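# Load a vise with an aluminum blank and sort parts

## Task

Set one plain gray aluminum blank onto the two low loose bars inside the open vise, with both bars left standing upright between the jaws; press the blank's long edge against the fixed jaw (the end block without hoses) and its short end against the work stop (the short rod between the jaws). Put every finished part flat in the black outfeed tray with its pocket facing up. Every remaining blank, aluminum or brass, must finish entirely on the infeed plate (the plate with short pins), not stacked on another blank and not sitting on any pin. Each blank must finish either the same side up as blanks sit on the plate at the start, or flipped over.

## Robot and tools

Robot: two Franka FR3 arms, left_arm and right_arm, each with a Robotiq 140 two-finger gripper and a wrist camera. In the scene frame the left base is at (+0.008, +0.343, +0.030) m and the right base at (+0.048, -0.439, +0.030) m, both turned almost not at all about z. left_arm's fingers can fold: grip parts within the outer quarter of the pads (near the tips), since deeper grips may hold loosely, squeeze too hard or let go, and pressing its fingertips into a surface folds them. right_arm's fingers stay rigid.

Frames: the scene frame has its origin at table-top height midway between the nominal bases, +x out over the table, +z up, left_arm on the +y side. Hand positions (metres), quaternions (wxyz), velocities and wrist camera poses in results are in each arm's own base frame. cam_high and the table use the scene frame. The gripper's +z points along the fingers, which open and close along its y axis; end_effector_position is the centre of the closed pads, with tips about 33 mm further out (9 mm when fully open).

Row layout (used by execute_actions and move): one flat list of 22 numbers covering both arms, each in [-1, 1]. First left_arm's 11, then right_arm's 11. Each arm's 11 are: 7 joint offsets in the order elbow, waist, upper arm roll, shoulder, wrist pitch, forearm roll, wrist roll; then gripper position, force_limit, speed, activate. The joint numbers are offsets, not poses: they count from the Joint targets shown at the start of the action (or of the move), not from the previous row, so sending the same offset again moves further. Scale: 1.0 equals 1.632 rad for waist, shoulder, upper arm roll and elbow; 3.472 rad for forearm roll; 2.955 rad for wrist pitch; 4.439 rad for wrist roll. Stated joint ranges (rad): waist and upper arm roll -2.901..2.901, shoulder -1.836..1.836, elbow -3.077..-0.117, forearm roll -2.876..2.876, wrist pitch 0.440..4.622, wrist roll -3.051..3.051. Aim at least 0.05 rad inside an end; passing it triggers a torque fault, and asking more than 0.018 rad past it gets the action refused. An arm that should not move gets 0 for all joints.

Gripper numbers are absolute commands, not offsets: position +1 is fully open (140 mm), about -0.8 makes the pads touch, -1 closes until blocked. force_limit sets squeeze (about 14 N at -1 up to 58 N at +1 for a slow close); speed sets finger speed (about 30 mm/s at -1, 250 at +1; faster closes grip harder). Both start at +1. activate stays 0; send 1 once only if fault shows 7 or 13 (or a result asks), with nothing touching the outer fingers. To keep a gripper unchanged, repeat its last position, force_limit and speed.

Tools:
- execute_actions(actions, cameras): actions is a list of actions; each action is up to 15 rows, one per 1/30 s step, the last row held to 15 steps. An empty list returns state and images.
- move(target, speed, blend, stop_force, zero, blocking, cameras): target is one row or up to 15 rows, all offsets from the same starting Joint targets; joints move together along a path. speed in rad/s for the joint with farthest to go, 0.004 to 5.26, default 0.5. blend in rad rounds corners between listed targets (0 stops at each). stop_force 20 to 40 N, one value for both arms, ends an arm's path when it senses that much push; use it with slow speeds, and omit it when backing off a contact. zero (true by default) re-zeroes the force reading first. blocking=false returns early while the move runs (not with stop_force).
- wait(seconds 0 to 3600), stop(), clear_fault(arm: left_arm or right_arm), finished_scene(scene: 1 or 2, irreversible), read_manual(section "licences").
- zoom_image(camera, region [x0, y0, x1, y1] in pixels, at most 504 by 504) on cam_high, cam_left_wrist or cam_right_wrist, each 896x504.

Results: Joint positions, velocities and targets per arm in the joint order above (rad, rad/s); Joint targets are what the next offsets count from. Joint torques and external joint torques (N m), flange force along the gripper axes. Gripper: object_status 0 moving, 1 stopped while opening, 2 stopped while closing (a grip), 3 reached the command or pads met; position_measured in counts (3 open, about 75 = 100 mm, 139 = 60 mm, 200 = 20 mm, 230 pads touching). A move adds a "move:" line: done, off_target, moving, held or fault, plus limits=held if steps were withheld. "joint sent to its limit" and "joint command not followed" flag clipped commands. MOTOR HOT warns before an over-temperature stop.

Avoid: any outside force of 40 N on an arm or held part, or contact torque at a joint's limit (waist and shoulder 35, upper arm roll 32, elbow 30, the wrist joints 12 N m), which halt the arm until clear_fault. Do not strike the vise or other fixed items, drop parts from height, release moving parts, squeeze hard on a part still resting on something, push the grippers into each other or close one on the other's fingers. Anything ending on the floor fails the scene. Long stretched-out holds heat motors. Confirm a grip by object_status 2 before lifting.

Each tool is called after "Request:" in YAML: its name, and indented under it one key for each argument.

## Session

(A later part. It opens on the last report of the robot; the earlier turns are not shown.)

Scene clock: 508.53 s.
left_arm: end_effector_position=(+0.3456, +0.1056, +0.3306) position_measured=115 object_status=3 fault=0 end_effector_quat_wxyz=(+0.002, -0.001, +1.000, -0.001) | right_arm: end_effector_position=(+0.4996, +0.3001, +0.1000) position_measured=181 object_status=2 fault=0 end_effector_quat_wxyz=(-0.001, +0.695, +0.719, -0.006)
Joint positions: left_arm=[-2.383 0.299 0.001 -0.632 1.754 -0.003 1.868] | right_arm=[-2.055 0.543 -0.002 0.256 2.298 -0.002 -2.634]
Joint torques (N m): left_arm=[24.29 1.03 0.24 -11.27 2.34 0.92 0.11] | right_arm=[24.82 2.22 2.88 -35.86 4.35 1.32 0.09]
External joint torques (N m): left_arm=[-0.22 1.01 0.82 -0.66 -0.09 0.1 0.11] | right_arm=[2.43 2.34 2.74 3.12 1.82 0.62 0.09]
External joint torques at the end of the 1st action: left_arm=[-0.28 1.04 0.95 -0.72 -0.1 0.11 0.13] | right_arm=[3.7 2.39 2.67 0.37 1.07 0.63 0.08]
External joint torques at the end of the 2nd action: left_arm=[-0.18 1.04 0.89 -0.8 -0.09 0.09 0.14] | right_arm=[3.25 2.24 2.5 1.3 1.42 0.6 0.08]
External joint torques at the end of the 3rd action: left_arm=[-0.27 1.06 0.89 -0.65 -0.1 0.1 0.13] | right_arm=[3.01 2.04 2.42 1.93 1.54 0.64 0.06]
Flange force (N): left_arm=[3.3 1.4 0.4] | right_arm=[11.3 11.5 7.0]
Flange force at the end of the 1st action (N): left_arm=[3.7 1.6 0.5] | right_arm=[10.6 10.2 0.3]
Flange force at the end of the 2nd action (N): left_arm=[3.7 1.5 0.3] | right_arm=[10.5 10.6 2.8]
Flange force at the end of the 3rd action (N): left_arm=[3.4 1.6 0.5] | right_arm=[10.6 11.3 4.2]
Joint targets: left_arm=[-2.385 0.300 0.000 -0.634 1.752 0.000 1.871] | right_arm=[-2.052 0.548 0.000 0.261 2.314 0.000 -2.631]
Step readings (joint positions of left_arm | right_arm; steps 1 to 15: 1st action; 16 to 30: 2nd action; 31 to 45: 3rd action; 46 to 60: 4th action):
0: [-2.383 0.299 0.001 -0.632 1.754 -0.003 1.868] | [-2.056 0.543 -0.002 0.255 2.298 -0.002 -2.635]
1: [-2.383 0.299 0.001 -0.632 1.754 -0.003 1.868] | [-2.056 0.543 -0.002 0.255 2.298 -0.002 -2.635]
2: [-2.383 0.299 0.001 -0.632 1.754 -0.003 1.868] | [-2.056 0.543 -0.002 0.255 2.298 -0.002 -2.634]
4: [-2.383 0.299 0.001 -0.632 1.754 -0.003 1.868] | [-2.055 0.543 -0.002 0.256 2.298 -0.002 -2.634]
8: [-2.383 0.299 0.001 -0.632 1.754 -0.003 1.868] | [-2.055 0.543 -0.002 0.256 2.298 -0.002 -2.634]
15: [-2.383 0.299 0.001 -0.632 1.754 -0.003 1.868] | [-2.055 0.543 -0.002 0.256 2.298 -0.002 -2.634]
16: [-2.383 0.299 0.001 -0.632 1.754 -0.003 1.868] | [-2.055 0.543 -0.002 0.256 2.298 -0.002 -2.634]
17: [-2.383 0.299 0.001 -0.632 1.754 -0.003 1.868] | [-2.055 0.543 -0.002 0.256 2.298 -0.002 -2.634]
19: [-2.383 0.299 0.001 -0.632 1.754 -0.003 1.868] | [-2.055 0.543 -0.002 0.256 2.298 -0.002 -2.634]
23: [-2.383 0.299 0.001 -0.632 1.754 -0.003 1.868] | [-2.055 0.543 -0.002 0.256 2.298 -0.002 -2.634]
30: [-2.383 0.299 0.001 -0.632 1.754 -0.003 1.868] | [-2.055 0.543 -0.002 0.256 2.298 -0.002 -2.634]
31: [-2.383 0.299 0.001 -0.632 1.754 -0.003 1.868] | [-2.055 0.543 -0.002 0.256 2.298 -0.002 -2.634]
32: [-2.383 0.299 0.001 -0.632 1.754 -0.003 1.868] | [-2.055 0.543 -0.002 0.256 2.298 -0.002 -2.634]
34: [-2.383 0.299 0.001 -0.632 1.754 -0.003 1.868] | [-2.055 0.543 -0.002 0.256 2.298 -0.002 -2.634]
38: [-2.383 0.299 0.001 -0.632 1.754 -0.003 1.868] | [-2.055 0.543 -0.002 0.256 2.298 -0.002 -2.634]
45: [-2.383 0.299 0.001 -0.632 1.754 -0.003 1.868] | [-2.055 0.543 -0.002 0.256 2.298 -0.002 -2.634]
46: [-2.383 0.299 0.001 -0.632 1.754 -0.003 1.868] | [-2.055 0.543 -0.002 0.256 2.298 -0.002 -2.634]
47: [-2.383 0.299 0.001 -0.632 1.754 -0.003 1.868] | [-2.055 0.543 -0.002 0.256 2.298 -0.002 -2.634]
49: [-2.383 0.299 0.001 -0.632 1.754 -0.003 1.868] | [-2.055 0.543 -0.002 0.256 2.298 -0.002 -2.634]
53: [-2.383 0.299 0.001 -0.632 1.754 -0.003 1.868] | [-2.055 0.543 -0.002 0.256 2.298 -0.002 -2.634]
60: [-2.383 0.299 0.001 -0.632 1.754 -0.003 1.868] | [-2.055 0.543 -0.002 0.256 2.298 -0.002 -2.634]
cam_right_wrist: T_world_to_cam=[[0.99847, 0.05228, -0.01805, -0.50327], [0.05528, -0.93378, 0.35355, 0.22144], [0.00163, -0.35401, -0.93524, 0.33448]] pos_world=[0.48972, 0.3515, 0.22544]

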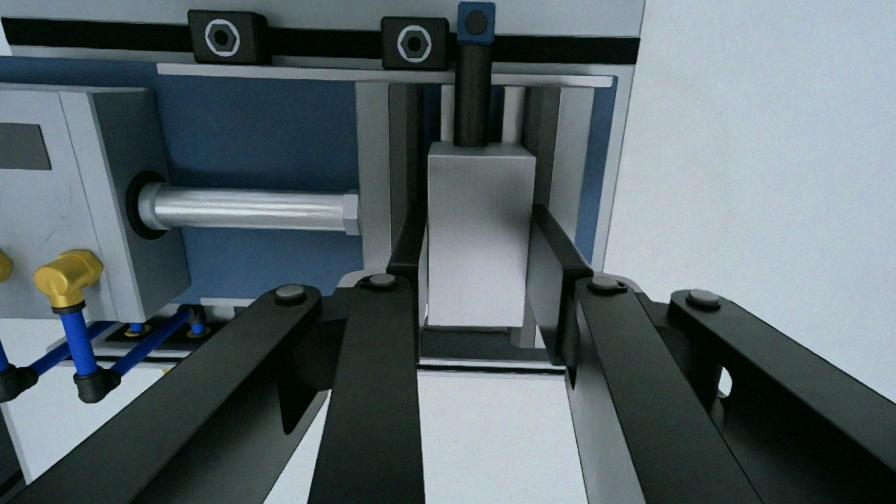

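Request:
move:
  target:
    - [0,0,0,0,0,0,0,0.11,-0.5,-1,0,0.00156,0,0,-0.004,-0.0031,0,0,-1,0,-1,0]
    - [0,0,0,0,0,0,0,0.11,-0.5,-1,0,0.00156,0,0,-0.004,-0.0031,0,0,-0.08,0,-1,0]
    - [0,0,0,0,0,0,0,0.11,-0.5,-1,0,0.0363,0,0,-0.0544,-0.0504,0,0,-0.08,0,-1,0]
  speed: [0.1, 0.1, 0.15]
  cameras: ["cam_high", "cam_right_wrist"]

Request:
zoom_image:
  camera: "cam_right_wrist"
  region: [360, 30, 620, 250]

Scene clock: 521.87 s.
left_arm: end_effector_position=(+0.3456, +0.1056, +0.3306) position_measured=115 object_status=3 fault=0 end_effector_quat_wxyz=(+0.002, -0.001, +1.000, -0.001) | right_arm: end_effector_position=(+0.5036, +0.3051, +0.1648) position_measured=139 object_status=3 fault=0 end_effector_quat_wxyz=(+0.001, +0.693, +0.721, +0.002)
Joint positions: left_arm=[-2.383 0.299 0.001 -0.632 1.754 -0.003 1.868] | right_arm=[-1.994 0.547 -0.001 0.172 2.17 -0.002 -2.634]
Joint velocities: left_arm=[within noise] | right_arm=[0 0 0.002 0.001 -0.005 -0.002 0]
Joint torques (N m): left_arm=[24.26 1 0.23 -11.24 2.31 0.9 0.11] | right_arm=[25.12 0.04 1.1 -37.03 2.23 0.81 0.07]
External joint torques (N m): left_arm=[-0.25 0.99 0.81 -0.7 -0.11 0.08 0.11] | right_arm=[1.51 0.22 1.09 0.41 -0.33 0.03 0.07]
Flange force (N): left_arm=[3.5 1.3 0.4] | right_arm=[4.6 6.0 -2.1]
Joint targets: left_arm=[-2.385 0.300 0.000 -0.634 1.752 0.000 1.871] | right_arm=[-1.993 0.548 0.000 0.172 2.165 0.000 -2.631]
move: done
cam_right_wrist: T_world_to_cam=[[0.99843, 0.05584, -0.00343, -0.50979], [0.05357, -0.93664, 0.34618, 0.20583], [0.01612, -0.34583, -0.93816, 0.38749]] pos_world=[0.49172, 0.35526, 0.29052]

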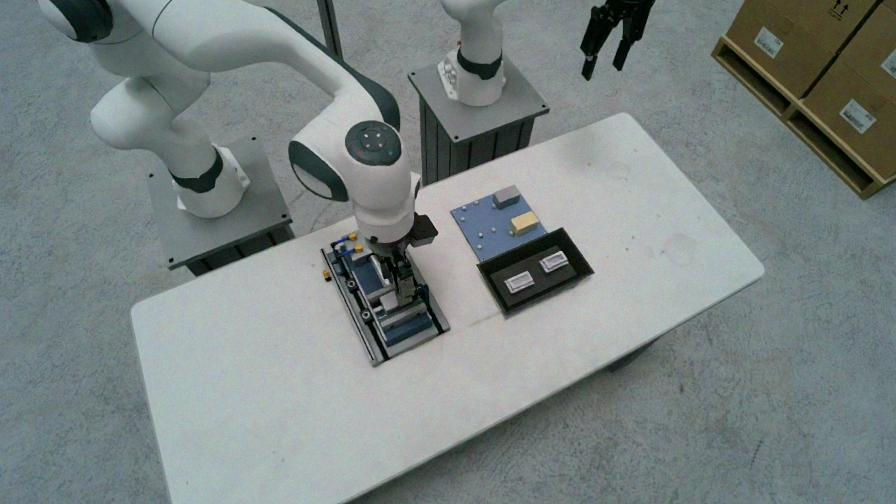

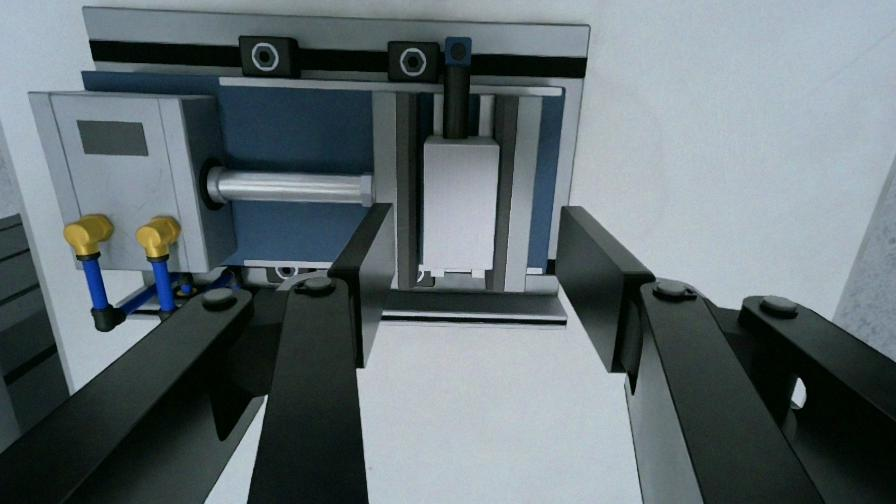

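Scaled by 1.938 from the camera's image (finer frame: 1280x720).

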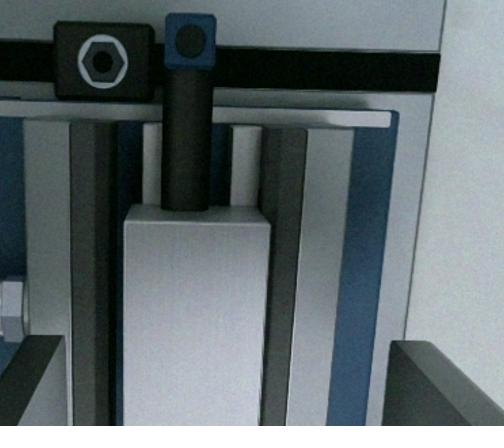

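Request:
move:
  target: [0,0,0,0,0,0,0,0.11,-0.5,-1,0,0.0179,-0.0379,0,0.0311,0.0073,0,-0.0142,-0.08,0,-1,0]
  speed: 0.3
  cameras: ["cam_right_wrist"]

Request:
zoom_image:
  camera: "cam_right_wrist"
  region: [370, 30, 530, 230]

Scene clock: 528.27 s.
left_arm: end_effector_position=(+0.3456, +0.1056, +0.3306) position_measured=115 object_status=3 fault=0 end_effector_quat_wxyz=(+0.002, -0.001, +1.000, -0.001) | right_arm: end_effector_position=(+0.5286, +0.2781, +0.1489) position_measured=139 object_status=3 fault=0 end_effector_quat_wxyz=(+0.000, +0.695, +0.719, -0.003)
Joint positions: left_arm=[-2.383 0.299 0.001 -0.632 1.754 -0.003 1.868] | right_arm=[-1.966 0.487 -0.002 0.223 2.183 -0.002 -2.689]
Joint velocities: left_arm=[within noise] | right_arm=[-0.001 0 0 0 0.001 0 -0.008]
Joint torques (N m): left_arm=[24.27 1 0.27 -11.3 2.33 0.91 0.12] | right_arm=[25.36 -0.34 1.33 -38.43 2.74 0.79 -0.27]
External joint torques (N m): left_arm=[-0.28 1.02 0.91 -0.69 -0.11 0.09 0.13] | right_arm=[1.77 -0.3 1.13 0.68 0.18 0.02 -0.27]
Flange force (N): left_arm=[3.6 1.5 0.5] | right_arm=[3.8 7.9 -0.7]
Joint targets: left_arm=[-2.385 0.300 0.000 -0.634 1.752 0.000 1.871] | right_arm=[-1.964 0.486 0.000 0.223 2.187 0.000 -2.694]
move: done
cam_right_wrist: T_world_to_cam=[[0.99863, 0.05099, -0.01193, -0.53074], [0.05194, -0.93523, 0.35021, 0.18457], [0.00671, -0.35035, -0.9366, 0.36889]] pos_world=[0.51795, 0.32892, 0.27453]

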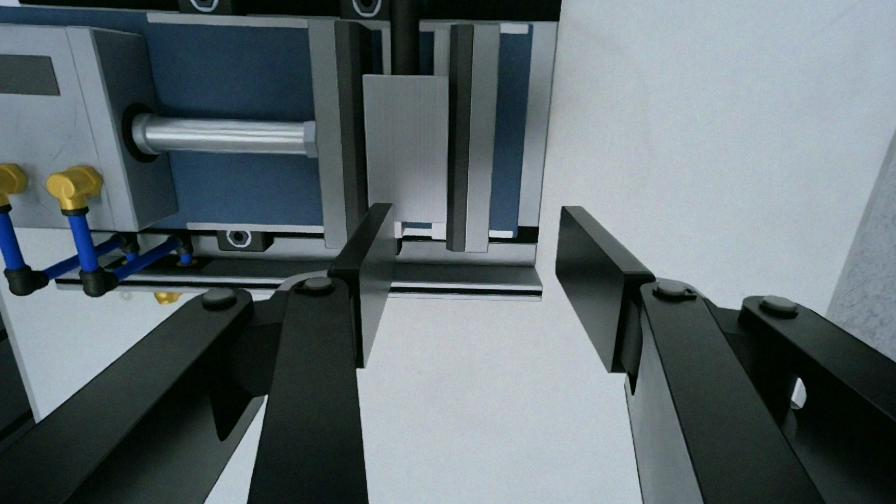

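Scaled by 2.520 from the camera's image (finer frame: 1280x720).

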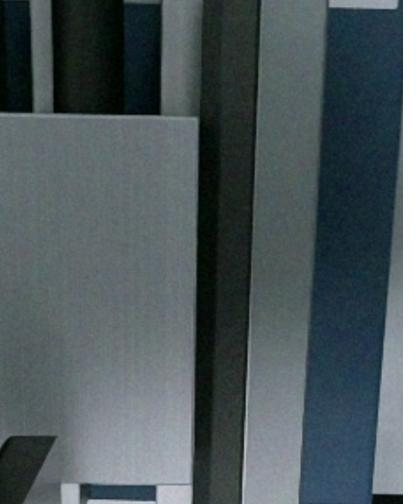

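Request:
wait:
  seconds: 0
  cameras: ["cam_high", "cam_left_wrist"]

Request:
zoom_image:
  camera: "cam_high"
  region: [440, 175, 600, 325]

Request:
zoom_image:
  camera: "cam_high"
  region: [350, 250, 450, 340]

Scene clock: 538.80 s.
left_arm: end_effector_position=(+0.3456, +0.1056, +0.3306) position_measured=115 object_status=3 fault=0 end_effector_quat_wxyz=(+0.002, -0.001, +1.000, -0.001) | right_arm: end_effector_position=(+0.5286, +0.2781, +0.1489) position_measured=139 object_status=3 fault=0 end_effector_quat_wxyz=(+0.000, +0.694, +0.720, -0.003)
Joint positions: left_arm=[-2.383 0.299 0.001 -0.632 1.754 -0.003 1.868] | right_arm=[-1.966 0.487 -0.002 0.223 2.183 -0.002 -2.691]
Joint torques (N m): left_arm=[24.26 1 0.26 -11.26 2.32 0.93 0.13] | right_arm=[25.39 -0.37 1.31 -38.4 2.76 0.81 -0.27]
External joint torques (N m): left_arm=[-0.15 1.05 0.91 -0.8 -0.09 0.11 0.13] | right_arm=[2.03 -0.34 1.12 0.4 0.23 0.04 -0.27]
Flange force (N): left_arm=[3.6 1.6 0.2] | right_arm=[3.8 8.1 -1.2]
Joint targets: left_arm=[-2.385 0.300 0.000 -0.634 1.752 0.000 1.871] | right_arm=[-1.964 0.486 0.000 0.223 2.187 0.000 -2.694]
Tool commands: left_gripper/position=+0.11 left_gripper/force_limit=-0.5 left_gripper/speed=-1.0 left_gripper/activate=+0.0 right_gripper/position=-0.08 right_gripper/force_limit=+0.0 right_gripper/speed=-1.0 right_gripper/activate=+0.0
cam_left_wrist: T_world_to_cam=[[-0.00211, 1, -0.0014, -0.09746], [0.93965, 0.00246, 0.34212, -0.42998], [0.34212, -0.00059, -0.93966, 0.33538]] pos_world=[0.28908, 0.09872, 0.46211]

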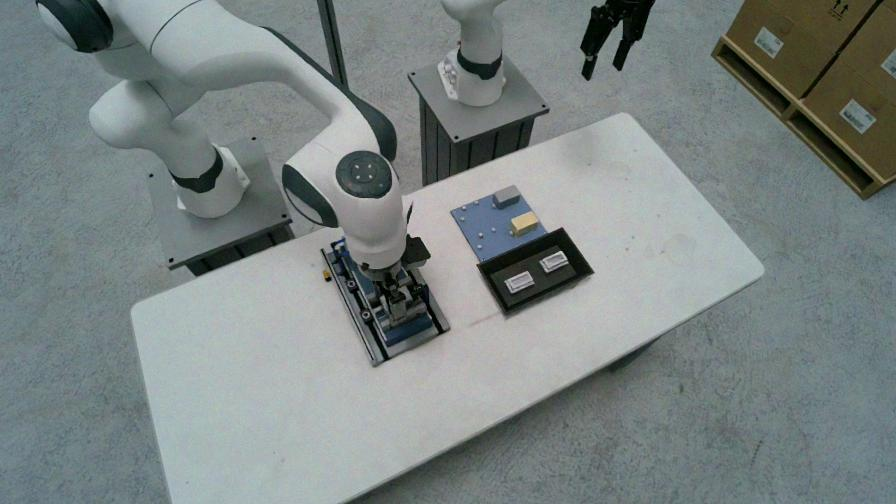

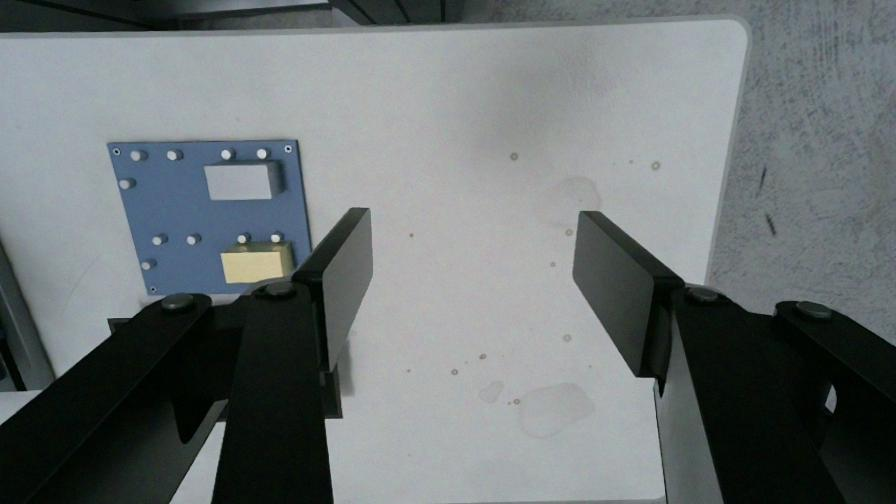

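Scaled by 3.150 from the camera's image (finer frame: 1280x720).

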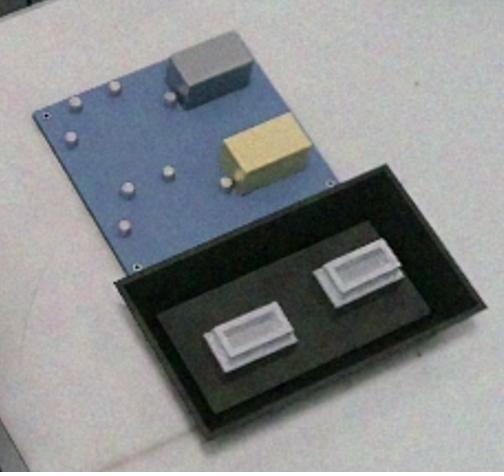

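Scaled by 5.040 from the camera's image (finer frame: 1280x720).

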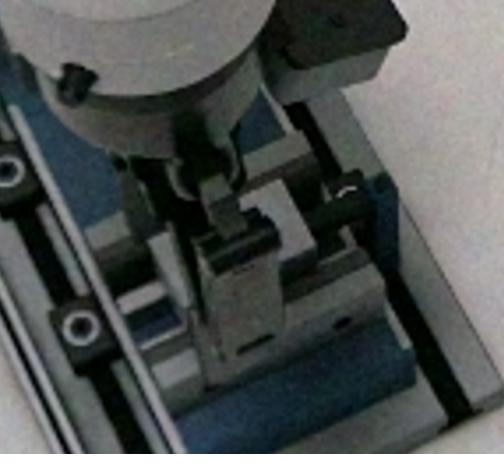

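Request:
move:
  target: [0,0,0,0,0,0,0,0.11,-0.5,-1,0,-0.18,-0.2,0,-0.35,0,0,0,-0.08,0,-1,0]
  speed: 0.9
  cameras: ["cam_high"]

Request:
zoom_image:
  camera: "cam_high"
  region: [365, 265, 445, 335]

Scene clock: 542.70 s.
left_arm: end_effector_position=(+0.3456, +0.1056, +0.3306) position_measured=115 object_status=3 fault=0 end_effector_quat_wxyz=(+0.002, -0.001, +1.000, -0.001) | right_arm: end_effector_position=(+0.5243, +0.0843, +0.3267) position_measured=139 object_status=3 fault=0 end_effector_quat_wxyz=(+0.064, +0.794, +0.592, +0.122)
Joint positions: left_arm=[-2.383 0.299 0.001 -0.632 1.754 -0.003 1.868] | right_arm=[-2.256 0.162 -0.002 -0.348 2.184 -0.002 -2.691]
Joint torques (N m): left_arm=[24.28 0.99 0.25 -11.28 2.33 0.92 0.13] | right_arm=[26.43 -0.82 0.66 -20.7 3.16 0.92 -0.27]
External joint torques (N m): left_arm=[-0.22 0.99 0.85 -0.7 -0.1 0.1 0.13] | right_arm=[1 -0.75 1.1 0.4 -0.01 0.02 -0.3]
Flange force (N): left_arm=[3.4 1.5 0.4] | right_arm=[2.4 3.9 -0.9]
Joint targets: left_arm=[-2.385 0.300 0.000 -0.634 1.752 0.000 1.871] | right_arm=[-2.258 0.160 0.000 -0.348 2.187 0.000 -2.694]
move: done

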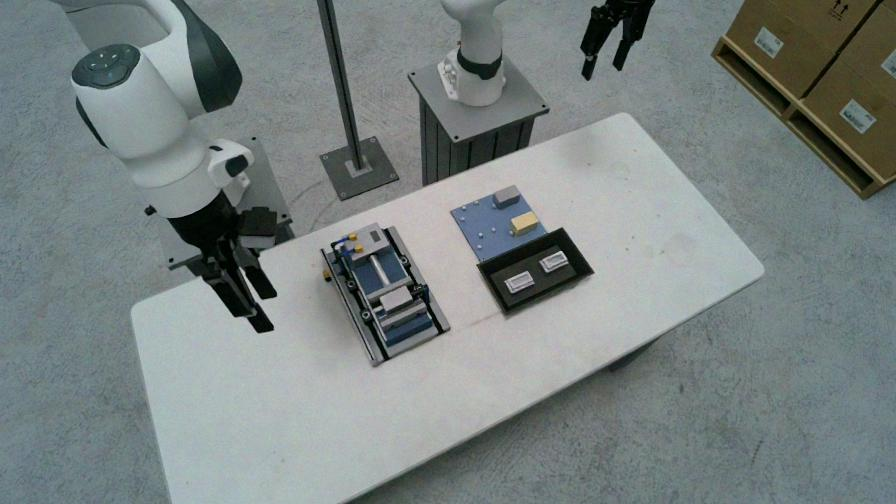

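Scaled by 6.300 from the camera's image (finer frame: 1280x720).

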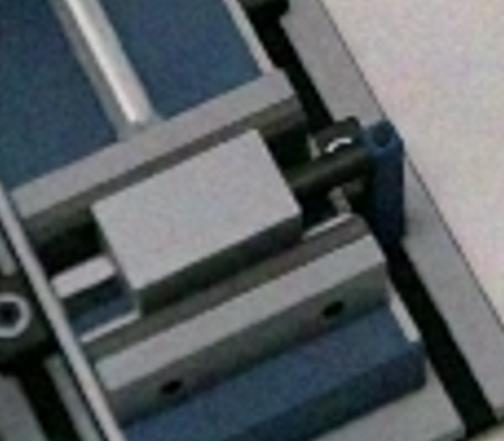

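Request:
finished_scene:
  scene: 1

The scene is finished: the task was done.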